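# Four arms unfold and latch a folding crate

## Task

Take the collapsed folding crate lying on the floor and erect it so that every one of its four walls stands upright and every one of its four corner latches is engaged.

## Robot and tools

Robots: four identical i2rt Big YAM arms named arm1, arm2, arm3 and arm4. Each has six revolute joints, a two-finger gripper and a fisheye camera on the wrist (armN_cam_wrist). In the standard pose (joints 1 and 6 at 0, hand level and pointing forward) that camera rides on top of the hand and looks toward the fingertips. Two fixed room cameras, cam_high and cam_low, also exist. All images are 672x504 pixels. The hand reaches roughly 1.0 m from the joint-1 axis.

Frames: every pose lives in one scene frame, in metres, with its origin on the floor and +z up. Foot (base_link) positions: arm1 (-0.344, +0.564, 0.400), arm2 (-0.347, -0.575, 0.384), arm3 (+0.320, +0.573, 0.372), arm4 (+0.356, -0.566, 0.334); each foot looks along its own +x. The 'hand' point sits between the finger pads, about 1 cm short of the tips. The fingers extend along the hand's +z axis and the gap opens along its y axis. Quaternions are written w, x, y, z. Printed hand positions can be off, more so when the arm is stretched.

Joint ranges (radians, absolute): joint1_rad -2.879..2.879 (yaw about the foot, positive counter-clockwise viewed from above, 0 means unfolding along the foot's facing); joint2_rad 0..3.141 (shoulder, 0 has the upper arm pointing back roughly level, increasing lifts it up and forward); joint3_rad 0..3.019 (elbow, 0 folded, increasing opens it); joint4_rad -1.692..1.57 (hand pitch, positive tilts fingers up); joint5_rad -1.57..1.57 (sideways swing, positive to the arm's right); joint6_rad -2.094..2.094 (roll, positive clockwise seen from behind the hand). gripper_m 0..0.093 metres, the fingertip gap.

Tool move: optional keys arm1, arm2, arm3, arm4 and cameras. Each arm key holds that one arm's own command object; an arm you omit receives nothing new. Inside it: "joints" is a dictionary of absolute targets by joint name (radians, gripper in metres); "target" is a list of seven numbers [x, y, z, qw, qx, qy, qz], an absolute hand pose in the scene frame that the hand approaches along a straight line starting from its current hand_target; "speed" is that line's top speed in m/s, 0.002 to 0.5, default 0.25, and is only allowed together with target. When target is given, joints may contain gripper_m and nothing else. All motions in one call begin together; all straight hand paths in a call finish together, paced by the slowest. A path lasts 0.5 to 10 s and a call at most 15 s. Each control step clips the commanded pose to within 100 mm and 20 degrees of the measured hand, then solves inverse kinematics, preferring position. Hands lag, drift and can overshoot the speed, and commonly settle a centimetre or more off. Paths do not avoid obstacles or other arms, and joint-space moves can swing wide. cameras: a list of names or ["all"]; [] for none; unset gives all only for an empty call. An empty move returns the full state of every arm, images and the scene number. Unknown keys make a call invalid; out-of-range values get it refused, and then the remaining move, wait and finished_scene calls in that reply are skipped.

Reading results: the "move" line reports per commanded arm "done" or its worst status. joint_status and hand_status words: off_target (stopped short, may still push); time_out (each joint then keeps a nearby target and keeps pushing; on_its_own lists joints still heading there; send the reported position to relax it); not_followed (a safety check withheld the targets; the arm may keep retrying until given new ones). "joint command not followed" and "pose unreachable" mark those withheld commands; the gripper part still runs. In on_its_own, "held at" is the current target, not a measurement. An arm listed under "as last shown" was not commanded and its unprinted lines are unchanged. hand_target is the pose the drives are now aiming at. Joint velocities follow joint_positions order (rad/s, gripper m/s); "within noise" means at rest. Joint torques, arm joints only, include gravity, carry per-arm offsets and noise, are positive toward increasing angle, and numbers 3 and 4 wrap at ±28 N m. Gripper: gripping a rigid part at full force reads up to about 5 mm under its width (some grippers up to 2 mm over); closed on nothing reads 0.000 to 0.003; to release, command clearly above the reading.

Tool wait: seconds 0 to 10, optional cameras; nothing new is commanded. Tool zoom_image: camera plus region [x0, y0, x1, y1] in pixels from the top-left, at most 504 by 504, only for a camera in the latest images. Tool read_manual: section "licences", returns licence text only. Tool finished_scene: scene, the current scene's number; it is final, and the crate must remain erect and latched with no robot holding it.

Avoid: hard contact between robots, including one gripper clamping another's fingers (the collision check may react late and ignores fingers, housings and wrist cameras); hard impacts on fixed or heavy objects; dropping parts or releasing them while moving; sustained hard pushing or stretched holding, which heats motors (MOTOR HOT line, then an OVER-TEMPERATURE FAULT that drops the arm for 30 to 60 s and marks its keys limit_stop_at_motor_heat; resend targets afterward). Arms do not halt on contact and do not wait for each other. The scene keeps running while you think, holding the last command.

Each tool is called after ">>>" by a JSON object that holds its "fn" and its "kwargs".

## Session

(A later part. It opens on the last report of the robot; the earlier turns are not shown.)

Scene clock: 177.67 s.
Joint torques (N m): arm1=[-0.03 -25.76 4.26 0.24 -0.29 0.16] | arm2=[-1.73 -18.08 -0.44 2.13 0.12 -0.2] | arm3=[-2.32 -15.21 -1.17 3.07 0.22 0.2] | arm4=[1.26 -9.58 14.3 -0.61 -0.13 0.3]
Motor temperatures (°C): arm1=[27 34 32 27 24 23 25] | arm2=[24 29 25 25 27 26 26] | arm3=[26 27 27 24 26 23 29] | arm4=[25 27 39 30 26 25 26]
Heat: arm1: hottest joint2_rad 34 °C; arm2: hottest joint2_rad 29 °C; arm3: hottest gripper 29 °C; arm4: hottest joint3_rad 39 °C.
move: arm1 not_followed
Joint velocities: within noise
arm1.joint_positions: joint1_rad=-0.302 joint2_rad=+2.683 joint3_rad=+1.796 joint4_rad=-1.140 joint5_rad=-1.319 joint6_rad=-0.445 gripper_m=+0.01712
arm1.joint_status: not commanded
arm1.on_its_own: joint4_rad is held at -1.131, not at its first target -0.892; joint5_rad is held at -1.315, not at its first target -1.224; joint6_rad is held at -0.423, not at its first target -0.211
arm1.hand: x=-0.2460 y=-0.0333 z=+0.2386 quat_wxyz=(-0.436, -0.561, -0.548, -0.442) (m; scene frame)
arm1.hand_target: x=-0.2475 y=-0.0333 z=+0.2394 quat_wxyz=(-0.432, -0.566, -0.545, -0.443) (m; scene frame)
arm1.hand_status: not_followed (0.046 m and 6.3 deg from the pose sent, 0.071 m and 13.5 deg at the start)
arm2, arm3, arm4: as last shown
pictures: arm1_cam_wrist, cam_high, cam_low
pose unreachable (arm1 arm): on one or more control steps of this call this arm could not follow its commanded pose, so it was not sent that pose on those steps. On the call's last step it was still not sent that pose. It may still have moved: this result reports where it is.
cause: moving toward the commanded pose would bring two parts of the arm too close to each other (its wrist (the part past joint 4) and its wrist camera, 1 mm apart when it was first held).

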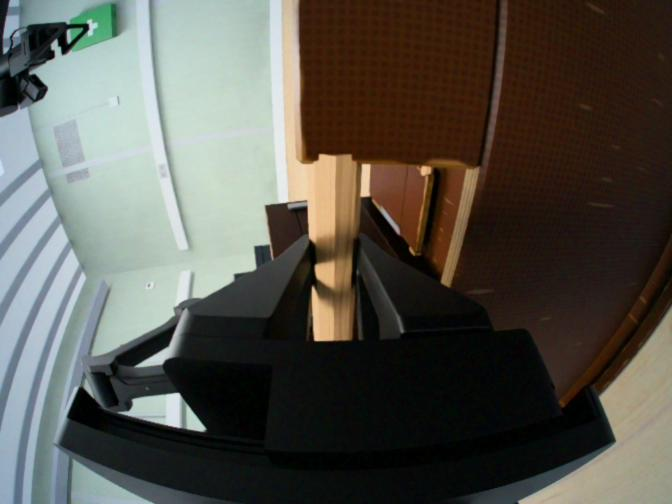

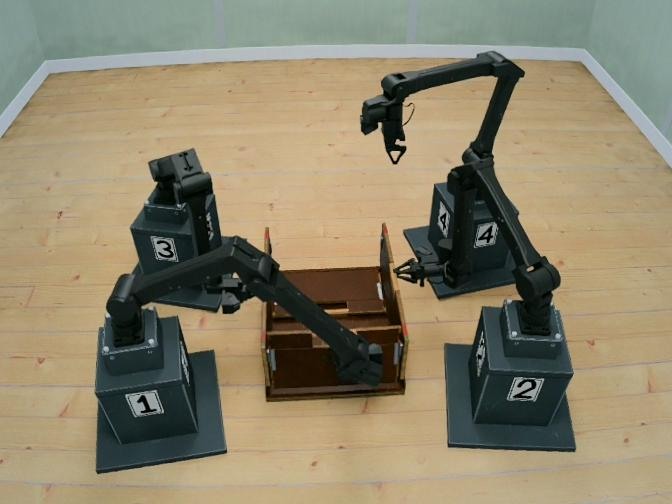

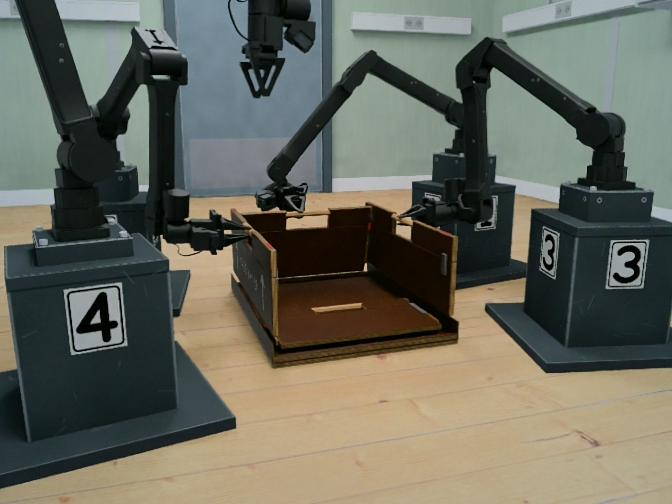

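>>> {"fn": "move", "kwargs": {"arm1": {"joints":{"gripper_m":0.021}}}}

>>> {"fn": "move", "kwargs": {"arm1": {"target":[-0.29,-0.038,0.242,0.354,0.612,0.612,0.354],"speed":0.1}, "cameras": ["arm1_cam_wrist","cam_low","cam_high"]}}

>>> {"fn": "zoom_image", "kwargs": {"camera": "cam_low", "region": [220, 180, 470, 380]}}

>>> {"fn": "zoom_image", "kwargs": {"camera": "cam_high", "region": [230, 210, 430, 410]}}

Scene clock: 180.60 s.
Joint torques (N m): arm1=[-0.79 -26.4 4.18 0.23 -0.33 0.13] | arm2=[-1.67 -18.02 -0.46 2.13 0.12 -0.2] | arm3=[-2.02 -15.44 -1.29 2.96 0.21 0.21] | arm4=[1.26 -9.58 14.28 -0.61 -0.13 0.3]
Motor temperatures (°C): arm1=[27 34 32 27 24 23 25] | arm2=[24 29 25 25 27 26 26] | arm3=[26 27 27 24 26 23 29] | arm4=[25 27 39 30 26 25 26]
Heat: arm1: hottest joint2_rad 34 °C; arm2: hottest joint2_rad 29 °C; arm3: hottest gripper 29 °C; arm4: hottest joint3_rad 39 °C.
move: arm1 done
Joint velocities: within noise
arm1.joint_positions: joint1_rad=-0.302 joint2_rad=+2.683 joint3_rad=+1.796 joint4_rad=-1.140 joint5_rad=-1.319 joint6_rad=-0.439 gripper_m=+0.02096
arm1.joint_status: all done
arm1.on_its_own: joint4_rad is held at -1.131, not at its first target -0.892; joint5_rad is held at -1.315, not at its first target -1.224; joint6_rad is held at -0.423, not at its first target -0.211
arm1.hand: x=-0.2460 y=-0.0333 z=+0.2386 quat_wxyz=(-0.435, -0.563, -0.546, -0.443) (m; scene frame)
arm1.hand_target: x=-0.2475 y=-0.0332 z=+0.2396 quat_wxyz=(-0.432, -0.567, -0.544, -0.443) (m; scene frame)
arm1.hand_status: not commanded
arm2, arm3, arm4: as last shown
pictures: none

Scene clock: 182.63 s.
Joint torques (N m): arm1=[-0.32 -26.46 4.63 0.46 -0.32 0.15] | arm2=[-1.67 -17.96 -0.44 2.11 0.12 -0.2] | arm3=[-2.49 -15.15 -1.11 2.95 0.19 0.22] | arm4=[1.26 -9.58 14.3 -0.61 -0.14 0.3]
Motor temperatures (°C): arm1=[27 34 32 27 24 23 25] | arm2=[24 29 25 25 27 26 26] | arm3=[26 27 27 24 26 23 29] | arm4=[25 27 39 30 26 25 26]
Heat: arm1: hottest joint2_rad 34 °C; arm2: hottest joint2_rad 29 °C; arm3: hottest gripper 29 °C; arm4: hottest joint3_rad 39 °C.
move: arm1 done
Joint velocities: within noise
arm1.joint_positions: joint1_rad=-0.334 joint2_rad=+2.574 joint3_rad=+1.724 joint4_rad=-1.008 joint5_rad=-1.037 joint6_rad=-0.325 gripper_m=+0.02098
arm1.joint_status: not commanded
arm1.hand: x=-0.2842 y=-0.0360 z=+0.2369 quat_wxyz=(-0.354, -0.607, -0.615, -0.358) (m; scene frame)
arm1.hand_target: x=-0.2904 y=-0.0387 z=+0.2420 quat_wxyz=(-0.355, -0.612, -0.612, -0.353) (m; scene frame)
arm1.hand_status: done (0.008 m and 0.9 deg from the pose sent, 0.044 m and 16.7 deg at the start)
arm2, arm3, arm4: as last shown
pictures: arm1_cam_wrist, cam_high, cam_low

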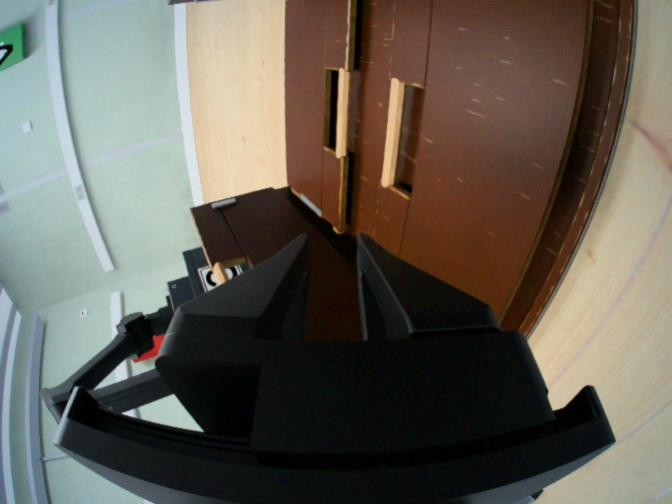

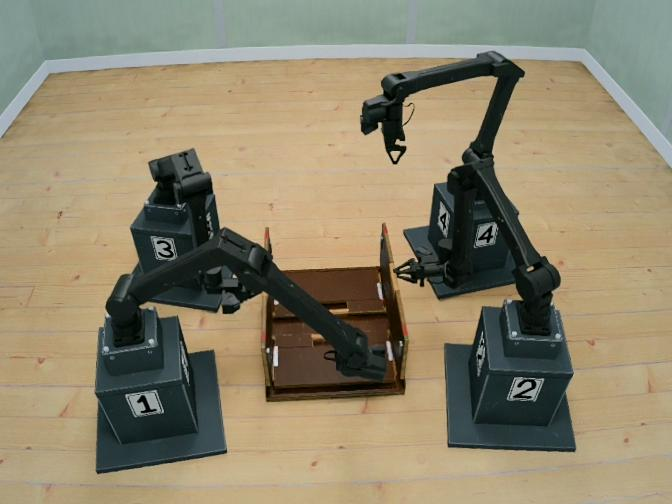

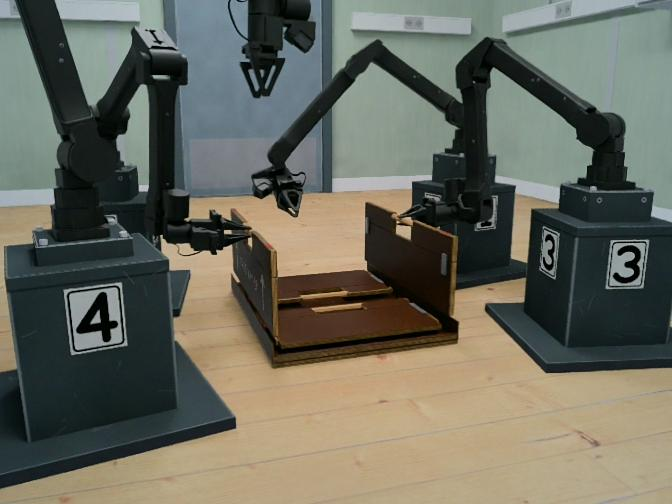

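Scaled by 2.016 from the camera's 672x504 image, which has a finer 960x720 frame.

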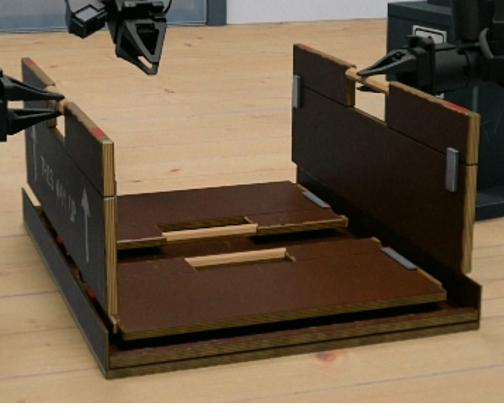

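Scaled by 2.520 from the camera's 672x504 image, which has a finer 960x720 frame.

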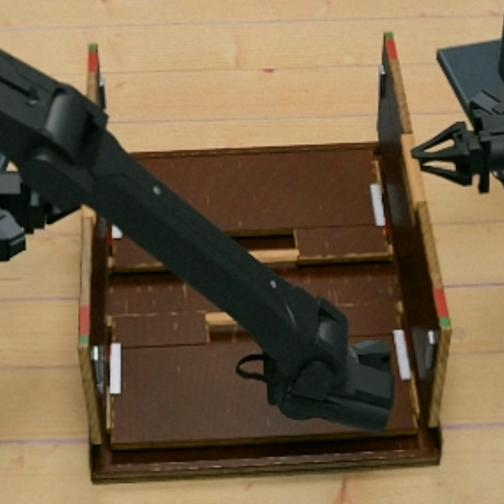

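>>> {"fn": "move", "kwargs": {"arm1": {"target":[-0.18,-0.03,0.3,0.216,0.673,0.673,0.216],"joints":{"gripper_m":0.06}}}}

>>> {"fn": "move", "kwargs": {"arm1": {"target":[-0.077,-0.045,0.1,0,0.7071,0.7071,0]}}}

>>> {"fn": "move", "kwargs": {"arm1": {"target":[-0.077,-0.045,0.026,0,0.7071,0.7071,0],"speed":0.1}}}

>>> {"fn": "move", "kwargs": {"arm1": {"joints":{"gripper_m":0.008}}}}

>>> {"fn": "move", "kwargs": {"arm1": {"target":[-0.095,-0.043,0.13,0.131,0.695,0.695,0.131],"speed":0.12}}}

>>> {"fn": "move", "kwargs": {"arm1": {"target":[-0.16,-0.043,0.212,0.254,0.660,0.660,0.254],"speed":0.15}}}

>>> {"fn": "move", "kwargs": {"arm1": {"target":[-0.229,-0.043,0.243,0.354,0.612,0.612,0.354],"speed":0.12}}}

>>> {"fn": "move", "kwargs": {"arm1": {"target":[-0.29,-0.043,0.247,0.380,0.596,0.596,0.380],"speed":0.1}, "cameras": ["arm1_cam_wrist","cam_low","cam_high"]}}

>>> {"fn": "zoom_image", "kwargs": {"camera": "cam_low", "region": [220, 180, 470, 380]}}

>>> {"fn": "zoom_image", "kwargs": {"camera": "cam_high", "region": [230, 210, 430, 410]}}

Scene clock: 189.40 s.
Joint torques (N m): arm1=[-0.26 -24.82 5.85 1.25 -0.09 0.2] | arm2=[-1.73 -18.08 -0.43 2.13 0.12 -0.2] | arm3=[-2.14 -14.97 -1.18 3.12 0.23 0.18] | arm4=[1.26 -9.58 14.28 -0.61 -0.14 0.3]
Motor temperatures (°C): arm1=[27 34 32 27 24 23 25] | arm2=[24 29 25 25 27 26 26] | arm3=[26 27 27 24 26 23 29] | arm4=[25 27 39 30 26 25 26]
Heat: arm1: hottest joint2_rad 34 °C; arm2: hottest joint2_rad 29 °C; arm3: hottest gripper 29 °C; arm4: hottest joint3_rad 39 °C.
move: arm1 done
Joint velocities: within noise
arm1.joint_positions: joint1_rad=-0.081 joint2_rad=+2.277 joint3_rad=+1.506 joint4_rad=-0.750 joint5_rad=-0.624 joint6_rad=+0.115 gripper_m=+0.05994
arm1.joint_status: all done
arm1.hand: x=-0.1814 y=-0.0266 z=+0.2961 quat_wxyz=(-0.211, -0.671, -0.676, -0.221) (m; scene frame)
arm1.hand_target: x=-0.1824 y=-0.0288 z=+0.2996 quat_wxyz=(-0.214, -0.675, -0.672, -0.216) (m; scene frame)
arm1.hand_status: done (0.005 m and 0.9 deg from the pose sent, 0.122 m and 24.9 deg at the start)
arm2, arm3, arm4: as last shown
pictures: none

Scene clock: 191.70 s.
Joint torques (N m): arm1=[-0.67 -25.58 8.55 0.2 0.27 0.21] | arm2=[-1.73 -18.02 -0.44 2.13 0.12 -0.2] | arm3=[-2.08 -14.8 -1.16 3.12 0.19 0.21] | arm4=[1.26 -9.58 14.28 -0.62 -0.13 0.3]
Motor temperatures (°C): arm1=[27 34 32 27 24 23 25] | arm2=[24 29 25 25 27 26 26] | arm3=[26 27 27 24 26 23 29] | arm4=[25 27 39 30 26 25 26]
Heat: arm1: hottest joint2_rad 34 °C; arm2: hottest joint2_rad 29 °C; arm3: hottest gripper 29 °C; arm4: hottest joint3_rad 39 °C.
move: arm1 off_target
Joint velocities: within noise
arm1.joint_positions: joint1_rad=+0.234 joint2_rad=+2.714 joint3_rad=+1.885 joint4_rad=-0.761 joint5_rad=-0.012 joint6_rad=+0.391 gripper_m=+0.05994
arm1.joint_status: not commanded
arm1.hand: x=-0.0811 y=-0.0289 z=+0.0981 quat_wxyz=(+0.007, -0.698, -0.717, -0.005) (m; scene frame)
arm1.hand_target: x=-0.0773 y=-0.0424 z=+0.1009 quat_wxyz=(-0.002, -0.704, -0.711, +0.000) (m; scene frame)
arm1.hand_status: off_target (0.017 m and 1.8 deg from the pose sent, 0.223 m and 35.5 deg at the start)
arm2, arm3, arm4: as last shown
pictures: none

Scene clock: 193.37 s.
Joint torques (N m): arm1=[-0.32 -26.11 8.44 0.68 0.26 0.17] | arm2=[-1.73 -18.08 -0.43 2.13 0.12 -0.2] | arm3=[-2.26 -14.74 -1.09 2.97 0.25 0.17] | arm4=[1.26 -9.52 14.28 -0.61 -0.14 0.3]
Motor temperatures (°C): arm1=[27 34 32 27 24 23 25] | arm2=[24 29 25 25 27 26 26] | arm3=[26 27 27 24 26 23 29] | arm4=[25 27 39 30 26 25 26]
Heat: arm1: hottest joint2_rad 34 °C; arm2: hottest joint2_rad 29 °C; arm3: hottest gripper 29 °C; arm4: hottest joint3_rad 39 °C.
move: arm1 off_target
Joint velocities: within noise
arm1.joint_positions: joint1_rad=+0.234 joint2_rad=+2.887 joint3_rad=+2.033 joint4_rad=-0.747 joint5_rad=-0.009 joint6_rad=+0.402 gripper_m=+0.05994
arm1.joint_status: not commanded
arm1.hand: x=-0.0819 y=-0.0298 z=+0.0259 quat_wxyz=(+0.013, -0.701, -0.713, -0.006) (m; scene frame)
arm1.hand_target: x=-0.0775 y=-0.0441 z=+0.0265 quat_wxyz=(+0.000, -0.707, -0.707, +0.001) (m; scene frame)
arm1.hand_status: off_target (0.016 m and 1.9 deg from the pose sent, 0.074 m and 1.8 deg at the start)
arm2, arm3, arm4: as last shown
pictures: none

Scene clock: 194.10 s.
Joint torques (N m): arm1=[-0.44 -26.23 8.36 0.69 0.19 0.13] | arm2=[-1.73 -18.08 -0.46 2.13 0.13 -0.2] | arm3=[-2.02 -15.15 -1.22 2.92 0.23 0.22] | arm4=[1.26 -9.58 14.3 -0.61 -0.14 0.3]
Motor temperatures (°C): arm1=[27 34 32 27 24 23 25] | arm2=[24 29 25 25 27 26 26] | arm3=[26 27 27 24 26 23 29] | arm4=[25 27 39 30 26 25 26]
Heat: arm1: hottest joint2_rad 34 °C; arm2: hottest joint2_rad 29 °C; arm3: hottest gripper 29 °C; arm4: hottest joint3_rad 39 °C.
move: arm1 off_target
Joint velocities: within noise
arm1.joint_positions: joint1_rad=+0.234 joint2_rad=+2.887 joint3_rad=+2.033 joint4_rad=-0.747 joint5_rad=-0.009 joint6_rad=+0.419 gripper_m=+0.01728
arm1.joint_status: gripper_m off_target (ended at +0.01731, target +0.00800)
arm1.hand: x=-0.0819 y=-0.0298 z=+0.0259 quat_wxyz=(+0.013, -0.707, -0.707, -0.006) (m; scene frame)
arm1.hand_target: x=-0.0773 y=-0.0440 z=+0.0265 quat_wxyz=(+0.000, -0.710, -0.704, +0.000) (m; scene frame)
arm1.hand_status: not commanded
arm2.joint_positions: joint1_rad=-0.967 joint2_rad=+2.608 joint3_rad=+0.889 joint4_rad=+1.532 joint5_rad=-1.130 joint6_rad=+1.424 gripper_m=+0.01688
arm2.joint_status: not commanded
arm2.hand: x=+0.0037 y=-0.2222 z=+0.2434 quat_wxyz=(+0.019, +0.004, -0.735, -0.678) (m; scene frame)
arm2.hand_target: x=+0.0091 y=-0.2297 z=+0.2502 quat_wxyz=(+0.003, +0.004, -0.732, -0.681) (m; scene frame)
arm2.hand_status: not commanded
arm3.joint_positions: joint1_rad=-0.863 joint2_rad=+2.556 joint3_rad=+0.903 joint4_rad=+1.545 joint5_rad=-1.106 joint6_rad=+1.452 gripper_m=+0.01713
arm3.joint_status: not commanded
arm3.hand: x=-0.0422 y=+0.2032 z=+0.2562 quat_wxyz=(-0.690, -0.724, -0.017, -0.004) (m; scene frame)
arm3.hand_target: x=-0.0440 y=+0.2139 z=+0.2559 quat_wxyz=(-0.690, -0.724, -0.001, -0.002) (m; scene frame)
arm3.hand_status: not commanded
arm4.joint_positions: joint1_rad=+0.145 joint2_rad=+1.355 joint3_rad=+1.305 joint4_rad=-1.563 joint5_rad=-0.009 joint6_rad=+0.340 gripper_m=+0.09396
arm4.joint_status: not commanded
arm4.hand: x=+0.2245 y=-0.2118 z=+0.5826 quat_wxyz=(+0.013, +0.711, -0.703, +0.017) (m; scene frame)
arm4.hand_target: x=+0.2223 y=-0.1999 z=+0.5983 quat_wxyz=(+0.007, +0.703, -0.711, +0.003) (m; scene frame)
arm4.hand_status: not commanded
pictures: none

Scene clock: 196.27 s.
Joint torques (N m): arm1=[-0.5 -30.33 4.75 0.77 -0.27 -0.03] | arm2=[-1.73 -18.08 -0.44 2.13 0.12 -0.21] | arm3=[-2.02 -15.15 -1.2 3.08 0.26 0.16] | arm4=[1.26 -9.58 14.28 -0.61 -0.13 0.3]
Motor temperatures (°C): arm1=[27 35 32 27 24 23 25] | arm2=[24 29 25 25 27 26 26] | arm3=[26 27 27 24 26 23 29] | arm4=[25 27 39 30 26 25 26]
Heat: arm1: hottest joint2_rad 35 °C; arm2: hottest joint2_rad 29 °C; arm3: hottest gripper 29 °C; arm4: hottest joint3_rad 39 °C.
move: arm1 off_target
Joint velocities: within noise
arm1.joint_positions: joint1_rad=+0.123 joint2_rad=+2.669 joint3_rad=+1.752 joint4_rad=-0.575 joint5_rad=-0.351 joint6_rad=+0.327 gripper_m=+0.01726
arm1.joint_status: not commanded
arm1.hand: x=-0.0951 y=-0.0298 z=+0.1041 quat_wxyz=(-0.113, -0.698, -0.695, -0.134) (m; scene frame)
arm1.hand_target: x=-0.0956 y=-0.0439 z=+0.1281 quat_wxyz=(-0.129, -0.694, -0.697, -0.128) (m; scene frame)
arm1.hand_status: off_target (0.029 m and 2.1 deg from the pose sent, 0.106 m and 22.0 deg at the start)
arm2, arm3, arm4: as last shown
pictures: none

Scene clock: 198.23 s.
Joint torques (N m): arm1=[-2.08 -30.56 4.56 -0.38 -0.06 -0.11] | arm2=[-1.79 -18.08 -0.44 2.13 0.13 -0.2] | arm3=[-2.14 -14.97 -1.21 3.02 0.23 0.2] | arm4=[1.26 -9.58 14.3 -0.61 -0.14 0.3]
Motor temperatures (°C): arm1=[27 35 32 27 24 23 25] | arm2=[24 29 25 25 27 26 26] | arm3=[26 27 27 24 26 23 29] | arm4=[25 27 39 30 26 25 26]
Heat: arm1: hottest joint2_rad 35 °C; arm2: hottest joint2_rad 29 °C; arm3: hottest gripper 29 °C; arm4: hottest joint3_rad 39 °C.
move: arm1 off_target
Joint velocities: within noise
arm1.joint_positions: joint1_rad=-0.049 joint2_rad=+2.542 joint3_rad=+1.606 joint4_rad=-0.552 joint5_rad=-0.751 joint6_rad=+0.174 gripper_m=+0.01730
arm1.joint_status: not commanded
arm1.hand: x=-0.1446 y=-0.0310 z=+0.1822 quat_wxyz=(-0.247, -0.659, -0.657, -0.270) (m; scene frame)
arm1.hand_target: x=-0.1569 y=-0.0452 z=+0.2116 quat_wxyz=(-0.258, -0.660, -0.658, -0.256) (m; scene frame)
arm1.hand_status: off_target (0.036 m and 2.0 deg from the pose sent, 0.127 m and 22.0 deg at the start)
arm2, arm3, arm4: as last shown
pictures: none

Scene clock: 200.33 s.
Joint torques (N m): arm1=[-1.61 -26.4 7.04 -1.02 -0.49 -0.2] | arm2=[-1.67 -18.14 -0.43 2.11 0.12 -0.2] | arm3=[-2.73 -14.97 -1.22 3.08 0.25 0.17] | arm4=[1.26 -9.58 14.3 -0.61 -0.14 0.3]
Motor temperatures (°C): arm1=[27 35 32 27 24 23 25] | arm2=[24 29 25 25 27 26 26] | arm3=[26 27 27 24 26 23 29] | arm4=[25 27 39 30 26 25 26]
Heat: arm1: hottest joint2_rad 35 °C; arm2: hottest joint2_rad 29 °C; arm3: hottest gripper 29 °C; arm4: hottest joint3_rad 39 °C.
move: arm1 off_target
Joint velocities: within noise
arm1.joint_positions: joint1_rad=-0.222 joint2_rad=+2.539 joint3_rad=+1.631 joint4_rad=-0.769 joint5_rad=-1.049 joint6_rad=-0.089 gripper_m=+0.01726
arm1.joint_status: not commanded
arm1.hand: x=-0.2168 y=-0.0320 z=+0.2308 quat_wxyz=(-0.345, -0.615, -0.611, -0.362) (m; scene frame)
arm1.hand_target: x=-0.2280 y=-0.0439 z=+0.2429 quat_wxyz=(-0.353, -0.612, -0.613, -0.353) (m; scene frame)
arm1.hand_status: off_target (0.021 m and 1.4 deg from the pose sent, 0.105 m and 17.3 deg at the start)
arm2, arm3, arm4: as last shown
pictures: none

Scene clock: 201.93 s.
Joint torques (N m): arm1=[-3.78 -25.41 7.1 -1.25 -0.08 -0.27] | arm2=[-1.73 -18.14 -0.46 2.13 0.12 -0.2] | arm3=[-2.14 -14.86 -1.18 3.06 0.23 0.21] | arm4=[1.26 -9.52 14.3 -0.59 -0.14 0.3]
Motor temperatures (°C): arm1=[27 35 32 27 24 23 25] | arm2=[24 29 25 25 27 26 26] | arm3=[26 27 27 24 26 23 29] | arm4=[25 27 39 30 26 25 26]
Heat: arm1: hottest joint2_rad 35 °C; arm2: hottest joint2_rad 29 °C; arm3: hottest gripper 29 °C; arm4: hottest joint3_rad 39 °C.
move: arm1 off_target
Joint velocities: within noise
arm1.joint_positions: joint1_rad=-0.305 joint2_rad=+2.600 joint3_rad=+1.747 joint4_rad=-1.065 joint5_rad=-1.121 joint6_rad=-0.342 gripper_m=+0.01697
arm1.joint_status: not commanded
arm1.hand: x=-0.2596 y=-0.0327 z=+0.2418 quat_wxyz=(-0.368, -0.593, -0.597, -0.397) (m; scene frame)
arm1.hand_target: x=-0.2896 y=-0.0422 z=+0.2469 quat_wxyz=(-0.380, -0.597, -0.595, -0.380) (m; scene frame)
arm1.hand_status: off_target (0.033 m and 2.4 deg from the pose sent, 0.076 m and 5.3 deg at the start)
arm2, arm3, arm4: as last shown
pictures: arm1_cam_wrist, cam_high, cam_low

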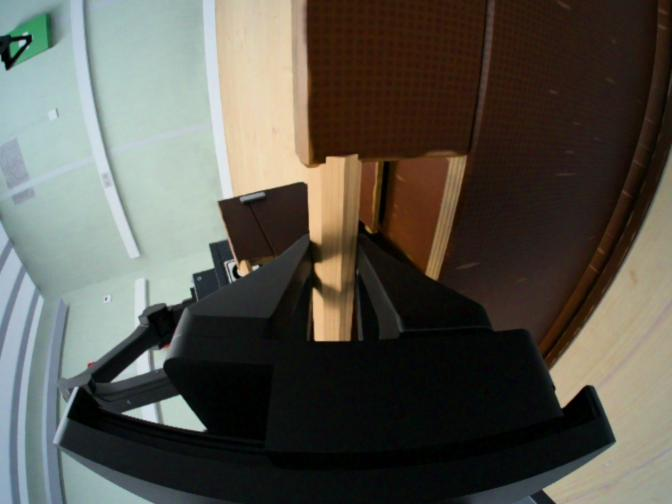

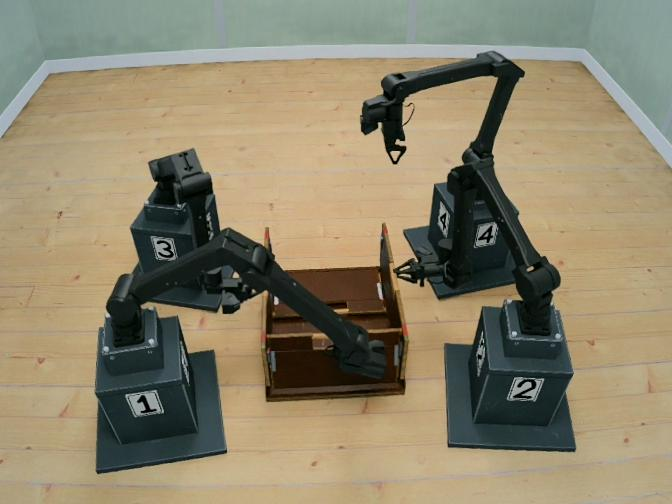

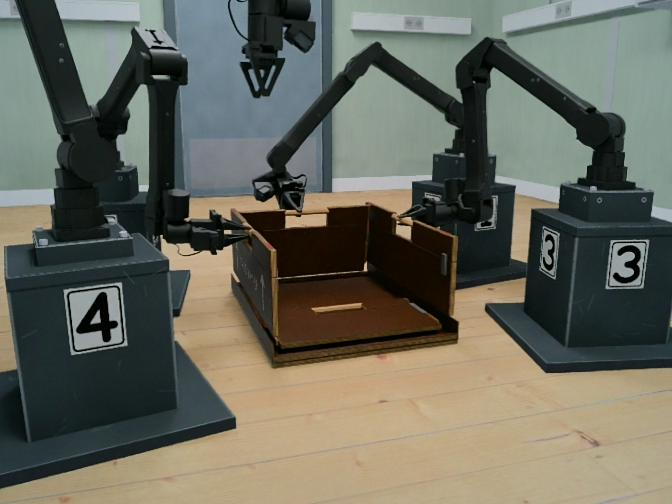

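Scaled by 2.016 from the camera's 672x504 image, which has a finer 960x720 frame.

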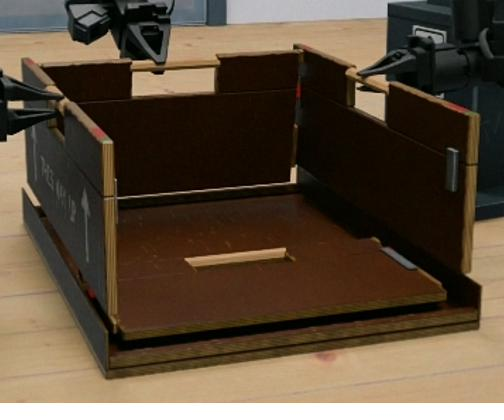

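Scaled by 2.520 from the camera's 672x504 image, which has a finer 960x720 frame.

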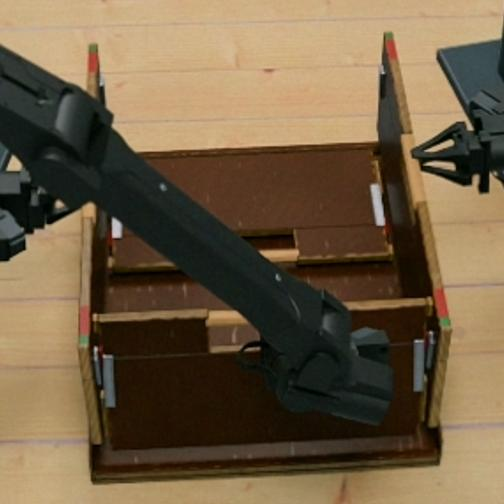

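>>> {"fn": "move", "kwargs": {"arm1": {"target":[-0.33,-0.043,0.245,0.380,0.596,0.596,0.380],"speed":0.1}, "cameras": ["cam_low","cam_high"]}}

>>> {"fn": "zoom_image", "kwargs": {"camera": "cam_low", "region": [300, 190, 400, 300]}}

>>> {"fn": "zoom_image", "kwargs": {"camera": "cam_high", "region": [250, 300, 420, 410]}}

Scene clock: 204.57 s.
Joint torques (N m): arm1=[-4.6 -25.05 7.72 -1.17 0.55 -0.28] | arm2=[-1.73 -18.08 -0.4 2.11 0.11 -0.2] | arm3=[-2.32 -14.74 -1.18 3.06 0.2 0.16] | arm4=[1.26 -9.52 14.28 -0.61 -0.14 0.3]
Motor temperatures (°C): arm1=[27 35 32 27 24 23 25] | arm2=[24 29 25 25 27 26 26] | arm3=[26 27 27 24 26 23 29] | arm4=[25 27 39 30 26 25 26]
Heat: arm1: hottest joint2_rad 35 °C; arm2: hottest joint2_rad 29 °C; arm3: hottest gripper 29 °C; arm4: hottest joint3_rad 39 °C.
move: arm1 off_target
Joint velocities: within noise
arm1.joint_positions: joint1_rad=-0.368 joint2_rad=+2.636 joint3_rad=+1.815 joint4_rad=-1.223 joint5_rad=-1.118 joint6_rad=-0.477 gripper_m=+0.01676
arm1.joint_status: not commanded
arm1.hand: x=-0.2967 y=-0.0332 z=+0.2446 quat_wxyz=(-0.376, -0.591, -0.590, -0.402) (m; scene frame)
arm1.hand_target: x=-0.3282 y=-0.0426 z=+0.2462 quat_wxyz=(-0.383, -0.596, -0.594, -0.381) (m; scene frame)
arm1.hand_status: off_target (0.035 m and 2.7 deg from the pose sent, 0.071 m and 2.4 deg at the start)
arm2.joint_positions: joint1_rad=-0.967 joint2_rad=+2.608 joint3_rad=+0.887 joint4_rad=+1.532 joint5_rad=-1.128 joint6_rad=+1.424 gripper_m=+0.01688
arm2.joint_status: not commanded
arm2.hand: x=+0.0034 y=-0.2225 z=+0.2432 quat_wxyz=(+0.019, +0.003, -0.735, -0.678) (m; scene frame)
arm2.hand_target: x=+0.0091 y=-0.2299 z=+0.2500 quat_wxyz=(+0.003, +0.003, -0.732, -0.681) (m; scene frame)
arm2.hand_status: not commanded
arm3.joint_positions: joint1_rad=-0.863 joint2_rad=+2.556 joint3_rad=+0.903 joint4_rad=+1.545 joint5_rad=-1.104 joint6_rad=+1.452 gripper_m=+0.01713
arm3.joint_status: not commanded
arm3.hand: x=-0.0424 y=+0.2032 z=+0.2562 quat_wxyz=(-0.690, -0.724, -0.017, -0.003) (m; scene frame)
arm3.hand_target: x=-0.0443 y=+0.2139 z=+0.2559 quat_wxyz=(-0.690, -0.724, -0.001, -0.001) (m; scene frame)
arm3.hand_status: not commanded
arm4: as last shown
pictures: cam_high, cam_low

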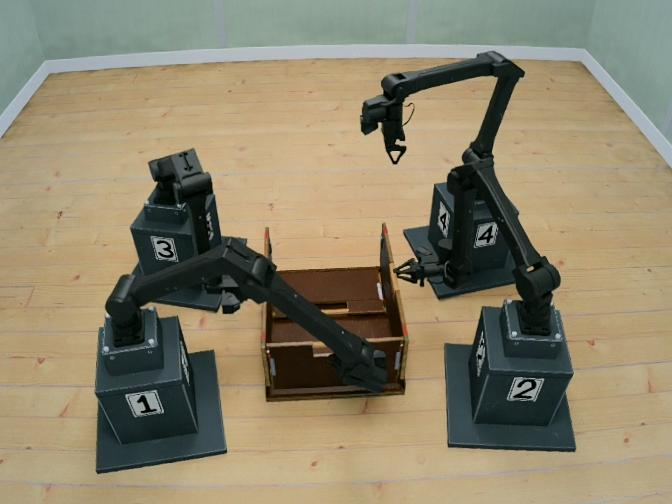

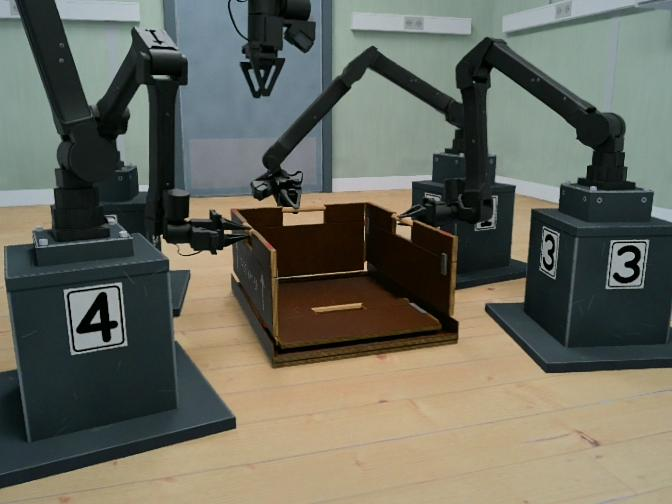

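Scaled by 4.582 from the camera's 672x504 image, which has a finer 960x720 frame.

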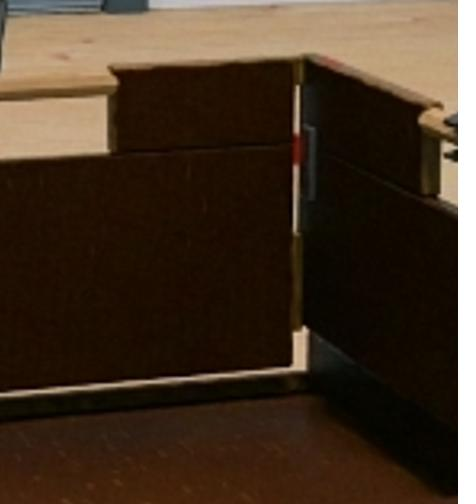

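Scaled by 2.965 from the camera's 672x504 image, which has a finer 960x720 frame.

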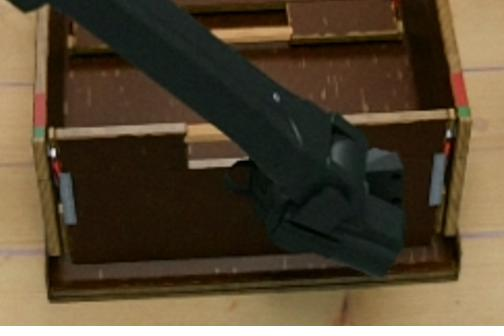

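>>> {"fn": "move", "kwargs": {"arm2": {"target":[0.01,-0.195,0.25,0,0,0.731,0.682],"speed":0.1}, "arm3": {"target":[-0.045,0.175,0.256,0.690,0.723,0,0],"speed":0.1}, "cameras": ["cam_low","cam_high"]}}

>>> {"fn": "zoom_image", "kwargs": {"camera": "cam_low", "region": [220, 180, 470, 380]}}

>>> {"fn": "zoom_image", "kwargs": {"camera": "cam_high", "region": [250, 300, 420, 410]}}

Scene clock: 211.20 s.
Joint torques (N m): arm1=[-4.25 -25.17 7.68 -1.24 0.57 -0.27] | arm2=[2.96 -17.79 2.35 1.36 1.44 0.04] | arm3=[2.49 -15.33 1.76 1.25 1.55 0.32] | arm4=[1.26 -9.58 14.3 -0.61 -0.14 0.29]
Motor temperatures (°C): arm1=[27 35 32 27 24 23 26] | arm2=[24 29 25 25 27 26 26] | arm3=[26 27 27 24 26 23 29] | arm4=[25 27 39 30 26 25 26]
Heat: arm1: hottest joint2_rad 35 °C; arm2: hottest joint2_rad 29 °C; arm3: hottest gripper 29 °C; arm4: hottest joint3_rad 39 °C.
move: arm2 off_target; arm3 off_target
Joint velocities: within noise
arm1.joint_positions: joint1_rad=-0.368 joint2_rad=+2.636 joint3_rad=+1.816 joint4_rad=-1.224 joint5_rad=-1.118 joint6_rad=-0.478 gripper_m=+0.01676
arm1.joint_status: not commanded
arm1.hand: x=-0.2968 y=-0.0336 z=+0.2450 quat_wxyz=(-0.376, -0.591, -0.591, -0.401) (m; scene frame)
arm1.hand_target: x=-0.3283 y=-0.0430 z=+0.2466 quat_wxyz=(-0.384, -0.596, -0.594, -0.381) (m; scene frame)
arm1.hand_status: not commanded
arm2.joint_positions: joint1_rad=-0.953 joint2_rad=+2.608 joint3_rad=+0.877 joint4_rad=+1.547 joint5_rad=-1.079 joint6_rad=+1.438 gripper_m=+0.01688
arm2.joint_status: not commanded
arm2.hand: x=+0.0034 y=-0.2195 z=+0.2431 quat_wxyz=(+0.009, -0.012, -0.737, -0.676) (m; scene frame)
arm2.hand_target: x=+0.0089 y=-0.2011 z=+0.2494 quat_wxyz=(+0.001, -0.006, -0.733, -0.680) (m; scene frame)
arm2.hand_status: off_target (0.026 m and 2.0 deg from the pose sent, 0.029 m and 2.3 deg at the start)
arm3.joint_positions: joint1_rad=-0.851 joint2_rad=+2.556 joint3_rad=+0.897 joint4_rad=+1.551 joint5_rad=-1.067 joint6_rad=+1.452 gripper_m=+0.01713
arm3.joint_status: not commanded
arm3.hand: x=-0.0422 y=+0.1998 z=+0.2558 quat_wxyz=(-0.688, -0.725, -0.009, +0.006) (m; scene frame)
arm3.hand_target: x=-0.0429 y=+0.1812 z=+0.2552 quat_wxyz=(-0.689, -0.725, +0.003, -0.002) (m; scene frame)
arm3.hand_status: off_target (0.025 m and 1.3 deg from the pose sent, 0.028 m and 2.0 deg at the start)
arm4: as last shown
pictures: cam_high, cam_low

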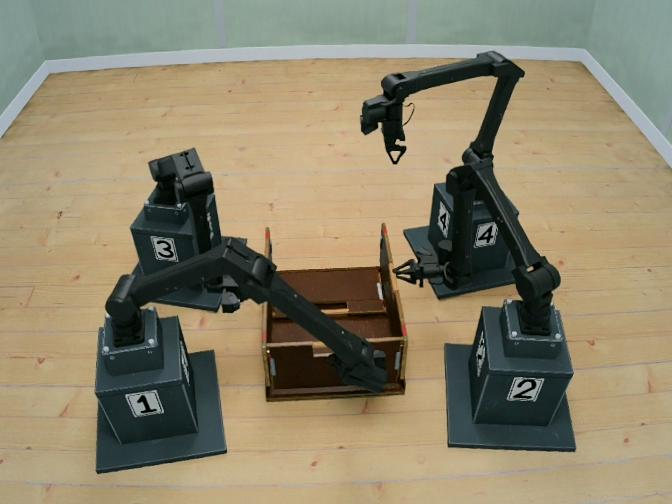

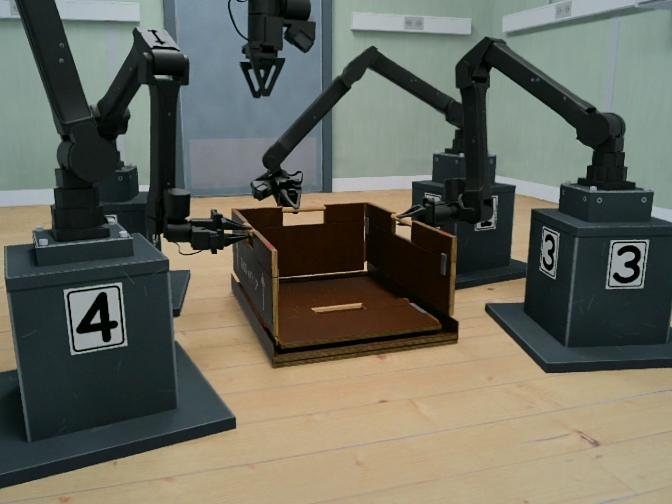

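Scaled by 2.016 from the camera's 672x504 image, which has a finer 960x720 frame.

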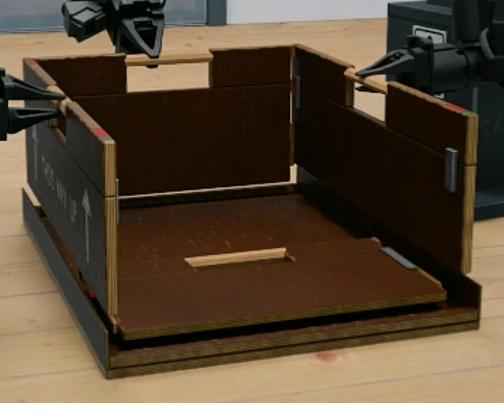

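Scaled by 2.965 from the camera's 672x504 image, which has a finer 960x720 frame.

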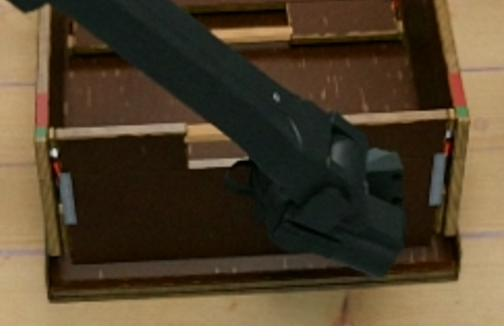

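>>> {"fn": "move", "kwargs": {"arm2": {"target":[0.01,-0.17,0.25,0,0,0.731,0.682],"speed":0.1}, "arm3": {"target":[-0.045,0.15,0.256,0.690,0.723,0,0],"speed":0.1}, "cameras": ["cam_low","cam_high","arm3_cam_wrist"]}}

>>> {"fn": "zoom_image", "kwargs": {"camera": "cam_low", "region": [320, 190, 400, 280]}}

>>> {"fn": "zoom_image", "kwargs": {"camera": "cam_high", "region": [380, 320, 420, 400]}}

>>> {"fn": "zoom_image", "kwargs": {"camera": "cam_high", "region": [250, 320, 290, 400]}}

Scene clock: 214.83 s.
Joint torques (N m): arm1=[-4.48 -25.52 7.65 -1.18 0.52 -0.26] | arm2=[7.65 -18.14 4.9 0.69 2.49 0.07] | arm3=[6.42 -15.03 4.36 0.44 2.63 0.42] | arm4=[1.32 -9.58 14.28 -0.59 -0.14 0.3]
Motor temperatures (°C): arm1=[27 35 32 27 24 23 26] | arm2=[24 29 25 25 28 26 26] | arm3=[26 27 27 24 27 23 29] | arm4=[25 27 39 30 26 25 26]
Heat: arm1: hottest joint2_rad 35 °C; arm2: hottest joint2_rad 29 °C; arm3: hottest gripper 29 °C; arm4: hottest joint3_rad 39 °C.
move: arm2 off_target; arm3 off_target
Joint velocities: within noise
arm1, arm4: as last shown
arm2.joint_positions: joint1_rad=-0.947 joint2_rad=+2.608 joint3_rad=+0.870 joint4_rad=+1.555 joint5_rad=-1.055 joint6_rad=+1.443 gripper_m=+0.01688
arm2.joint_status: not commanded
arm2.hand: x=+0.0034 y=-0.2185 z=+0.2431 quat_wxyz=(+0.003, -0.019, -0.738, -0.675) (m; scene frame)
arm2.hand_target: x=+0.0064 y=-0.1733 z=+0.2527 quat_wxyz=(-0.002, +0.003, -0.730, -0.683) (m; scene frame)
arm2.hand_status: off_target (0.049 m and 2.5 deg from the pose sent, 0.050 m and 2.0 deg at the start)
arm3.joint_positions: joint1_rad=-0.847 joint2_rad=+2.556 joint3_rad=+0.894 joint4_rad=+1.559 joint5_rad=-1.046 joint6_rad=+1.457 gripper_m=+0.01713
arm3.joint_status: not commanded
arm3.hand: x=-0.0433 y=+0.1987 z=+0.2563 quat_wxyz=(-0.688, -0.725, -0.003, +0.012) (m; scene frame)
arm3.hand_target: x=-0.0417 y=+0.1539 z=+0.2595 quat_wxyz=(-0.692, -0.722, -0.003, +0.001) (m; scene frame)
arm3.hand_status: off_target (0.049 m and 1.5 deg from the pose sent, 0.050 m and 1.3 deg at the start)
pictures: arm3_cam_wrist, cam_high, cam_low

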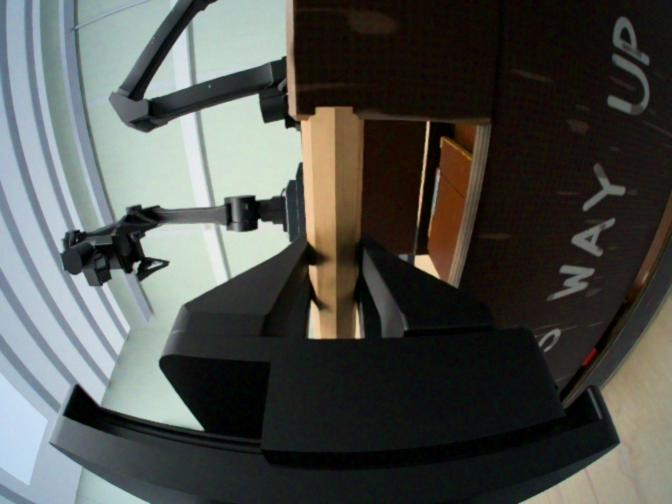

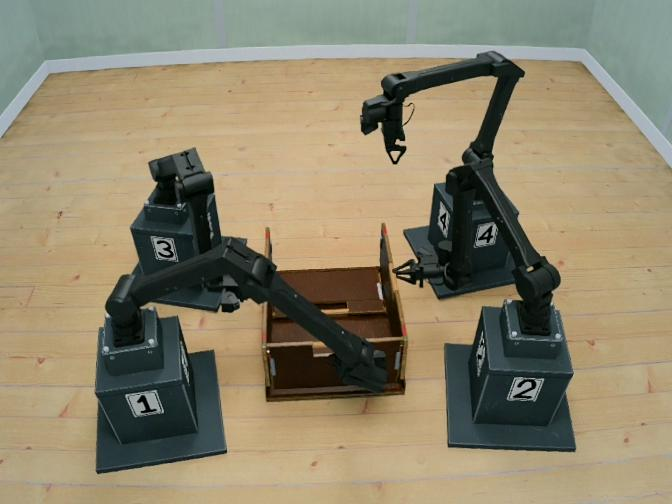

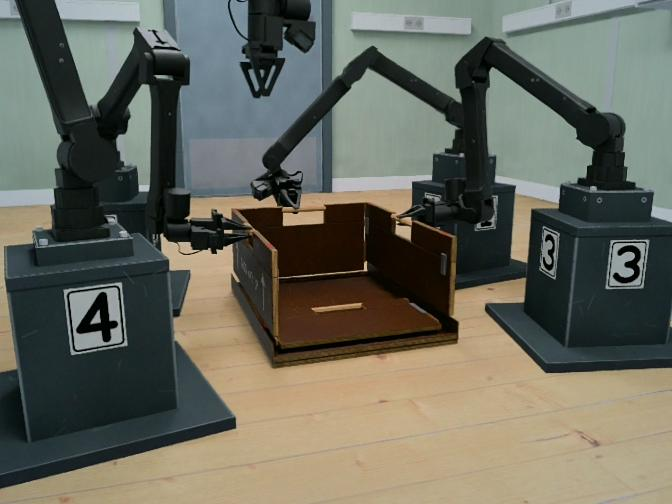

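Scaled by 5.600 from the camera's 672x504 image, which has a finer 960x720 frame.

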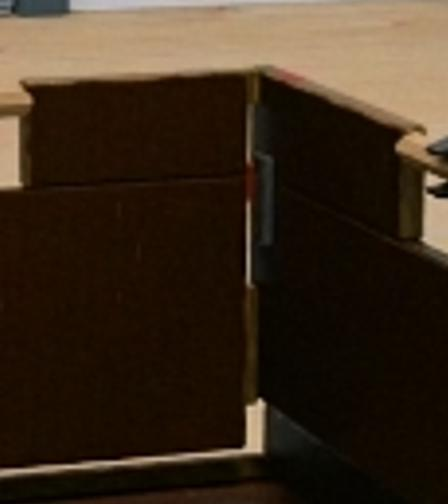

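Scaled by 6.300 from the camera's 672x504 image, which has a finer 960x720 frame.

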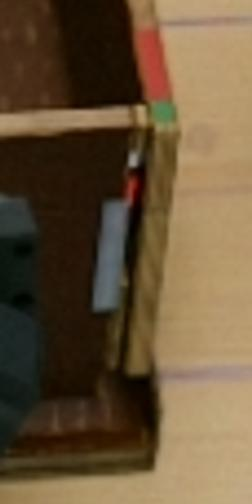

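Scaled by 6.300 from the camera's 672x504 image, which has a finer 960x720 frame.

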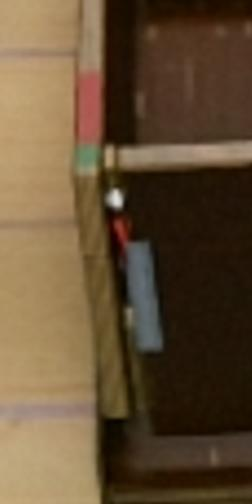

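>>> {"fn": "move", "kwargs": {"arm1": {"target":[-0.275,-0.042,0.243,0.380,0.596,0.596,0.380],"speed":0.1}, "arm2": {"target":[0.01,-0.213,0.25,0,0,0.731,0.682],"speed":0.1}, "arm3": {"target":[-0.045,0.197,0.256,0.690,0.723,0,0],"speed":0.1}, "cameras": ["cam_high"]}}

>>> {"fn": "zoom_image", "kwargs": {"camera": "cam_high", "region": [250, 300, 420, 410]}}

Scene clock: 217.87 s.
Joint torques (N m): arm1=[1.55 -25.41 5.65 1.78 -0.07 0.23] | arm2=[0.44 -17.85 1.74 1.33 -0.08 -0.14] | arm3=[-0.26 -15.33 0.95 1.55 0.03 0.24] | arm4=[1.26 -9.58 14.3 -0.61 -0.14 0.3]
Motor temperatures (°C): arm1=[27 35 32 27 24 23 26] | arm2=[24 29 25 25 28 26 26] | arm3=[26 27 27 24 27 23 29] | arm4=[25 27 39 30 26 25 26]
Heat: arm1: hottest joint2_rad 35 °C; arm2: hottest joint2_rad 29 °C; arm3: hottest gripper 29 °C; arm4: hottest joint3_rad 39 °C.
move: arm1 off_target; arm2 off_target; arm3 done
Joint velocities: within noise
arm1.joint_positions: joint1_rad=-0.362 joint2_rad=+2.597 joint3_rad=+1.744 joint4_rad=-1.086 joint5_rad=-1.122 joint6_rad=-0.376 gripper_m=+0.01676
arm1.joint_status: not commanded
arm1.hand: x=-0.2928 y=-0.0333 z=+0.2445 quat_wxyz=(-0.381, -0.603, -0.584, -0.387) (m; scene frame)
arm1.hand_target: x=-0.2814 y=-0.0401 z=+0.2426 quat_wxyz=(-0.379, -0.598, -0.596, -0.379) (m; scene frame)
arm1.hand_status: off_target (0.020 m and 1.7 deg from the pose sent, 0.023 m and 2.6 deg at the start)
arm2.joint_positions: joint1_rad=-0.953 joint2_rad=+2.610 joint3_rad=+0.875 joint4_rad=+1.553 joint5_rad=-1.079 joint6_rad=+1.443 gripper_m=+0.01688
arm2.joint_status: not commanded
arm2.hand: x=+0.0027 y=-0.2199 z=+0.2432 quat_wxyz=(+0.010, -0.013, -0.736, -0.676) (m; scene frame)
arm2.hand_target: x=+0.0099 y=-0.2131 z=+0.2498 quat_wxyz=(+0.002, -0.002, -0.732, -0.681) (m; scene frame)
arm2.hand_status: off_target (0.012 m and 2.0 deg from the pose sent, 0.011 m and 2.5 deg at the start; a joint's target at an end of its range on 40 of 43 steps)
arm3.joint_positions: joint1_rad=-0.850 joint2_rad=+2.556 joint3_rad=+0.892 joint4_rad=+1.559 joint5_rad=-1.058 joint6_rad=+1.457 gripper_m=+0.01713
arm3.joint_status: not commanded
arm3.hand: x=-0.0417 y=+0.2001 z=+0.2563 quat_wxyz=(-0.689, -0.725, -0.005, +0.008) (m; scene frame)
arm3.hand_target: x=-0.0449 y=+0.1968 z=+0.2550 quat_wxyz=(-0.689, -0.725, +0.002, -0.001) (m; scene frame)
arm3.hand_status: done (0.004 m and 1.2 deg from the pose sent, 0.002 m and 1.5 deg at the start)
arm4.joint_positions: joint1_rad=+0.145 joint2_rad=+1.355 joint3_rad=+1.305 joint4_rad=-1.563 joint5_rad=-0.009 joint6_rad=+0.340 gripper_m=+0.09396
arm4.joint_status: not commanded
arm4.hand: x=+0.2245 y=-0.2118 z=+0.5826 quat_wxyz=(+0.013, +0.711, -0.703, +0.017) (m; scene frame)
arm4.hand_target: x=+0.2223 y=-0.1999 z=+0.5983 quat_wxyz=(+0.007, +0.703, -0.711, +0.003) (m; scene frame)
arm4.hand_status: not commanded
pictures: cam_high

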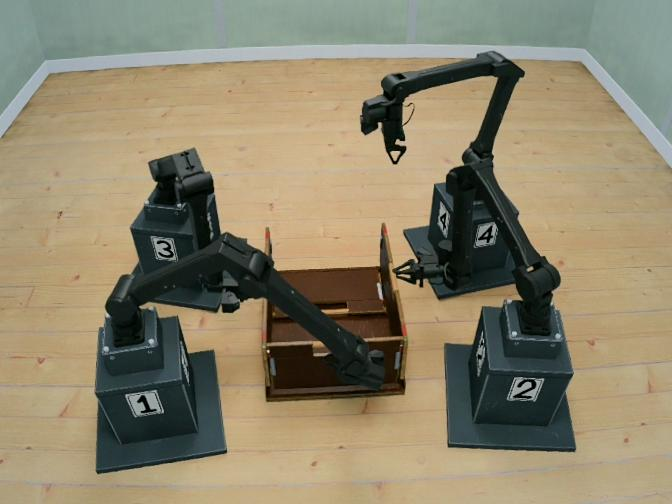

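Scaled by 2.965 from the camera's 672x504 image, which has a finer 960x720 frame.

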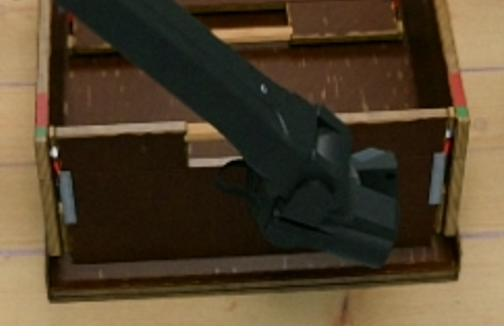

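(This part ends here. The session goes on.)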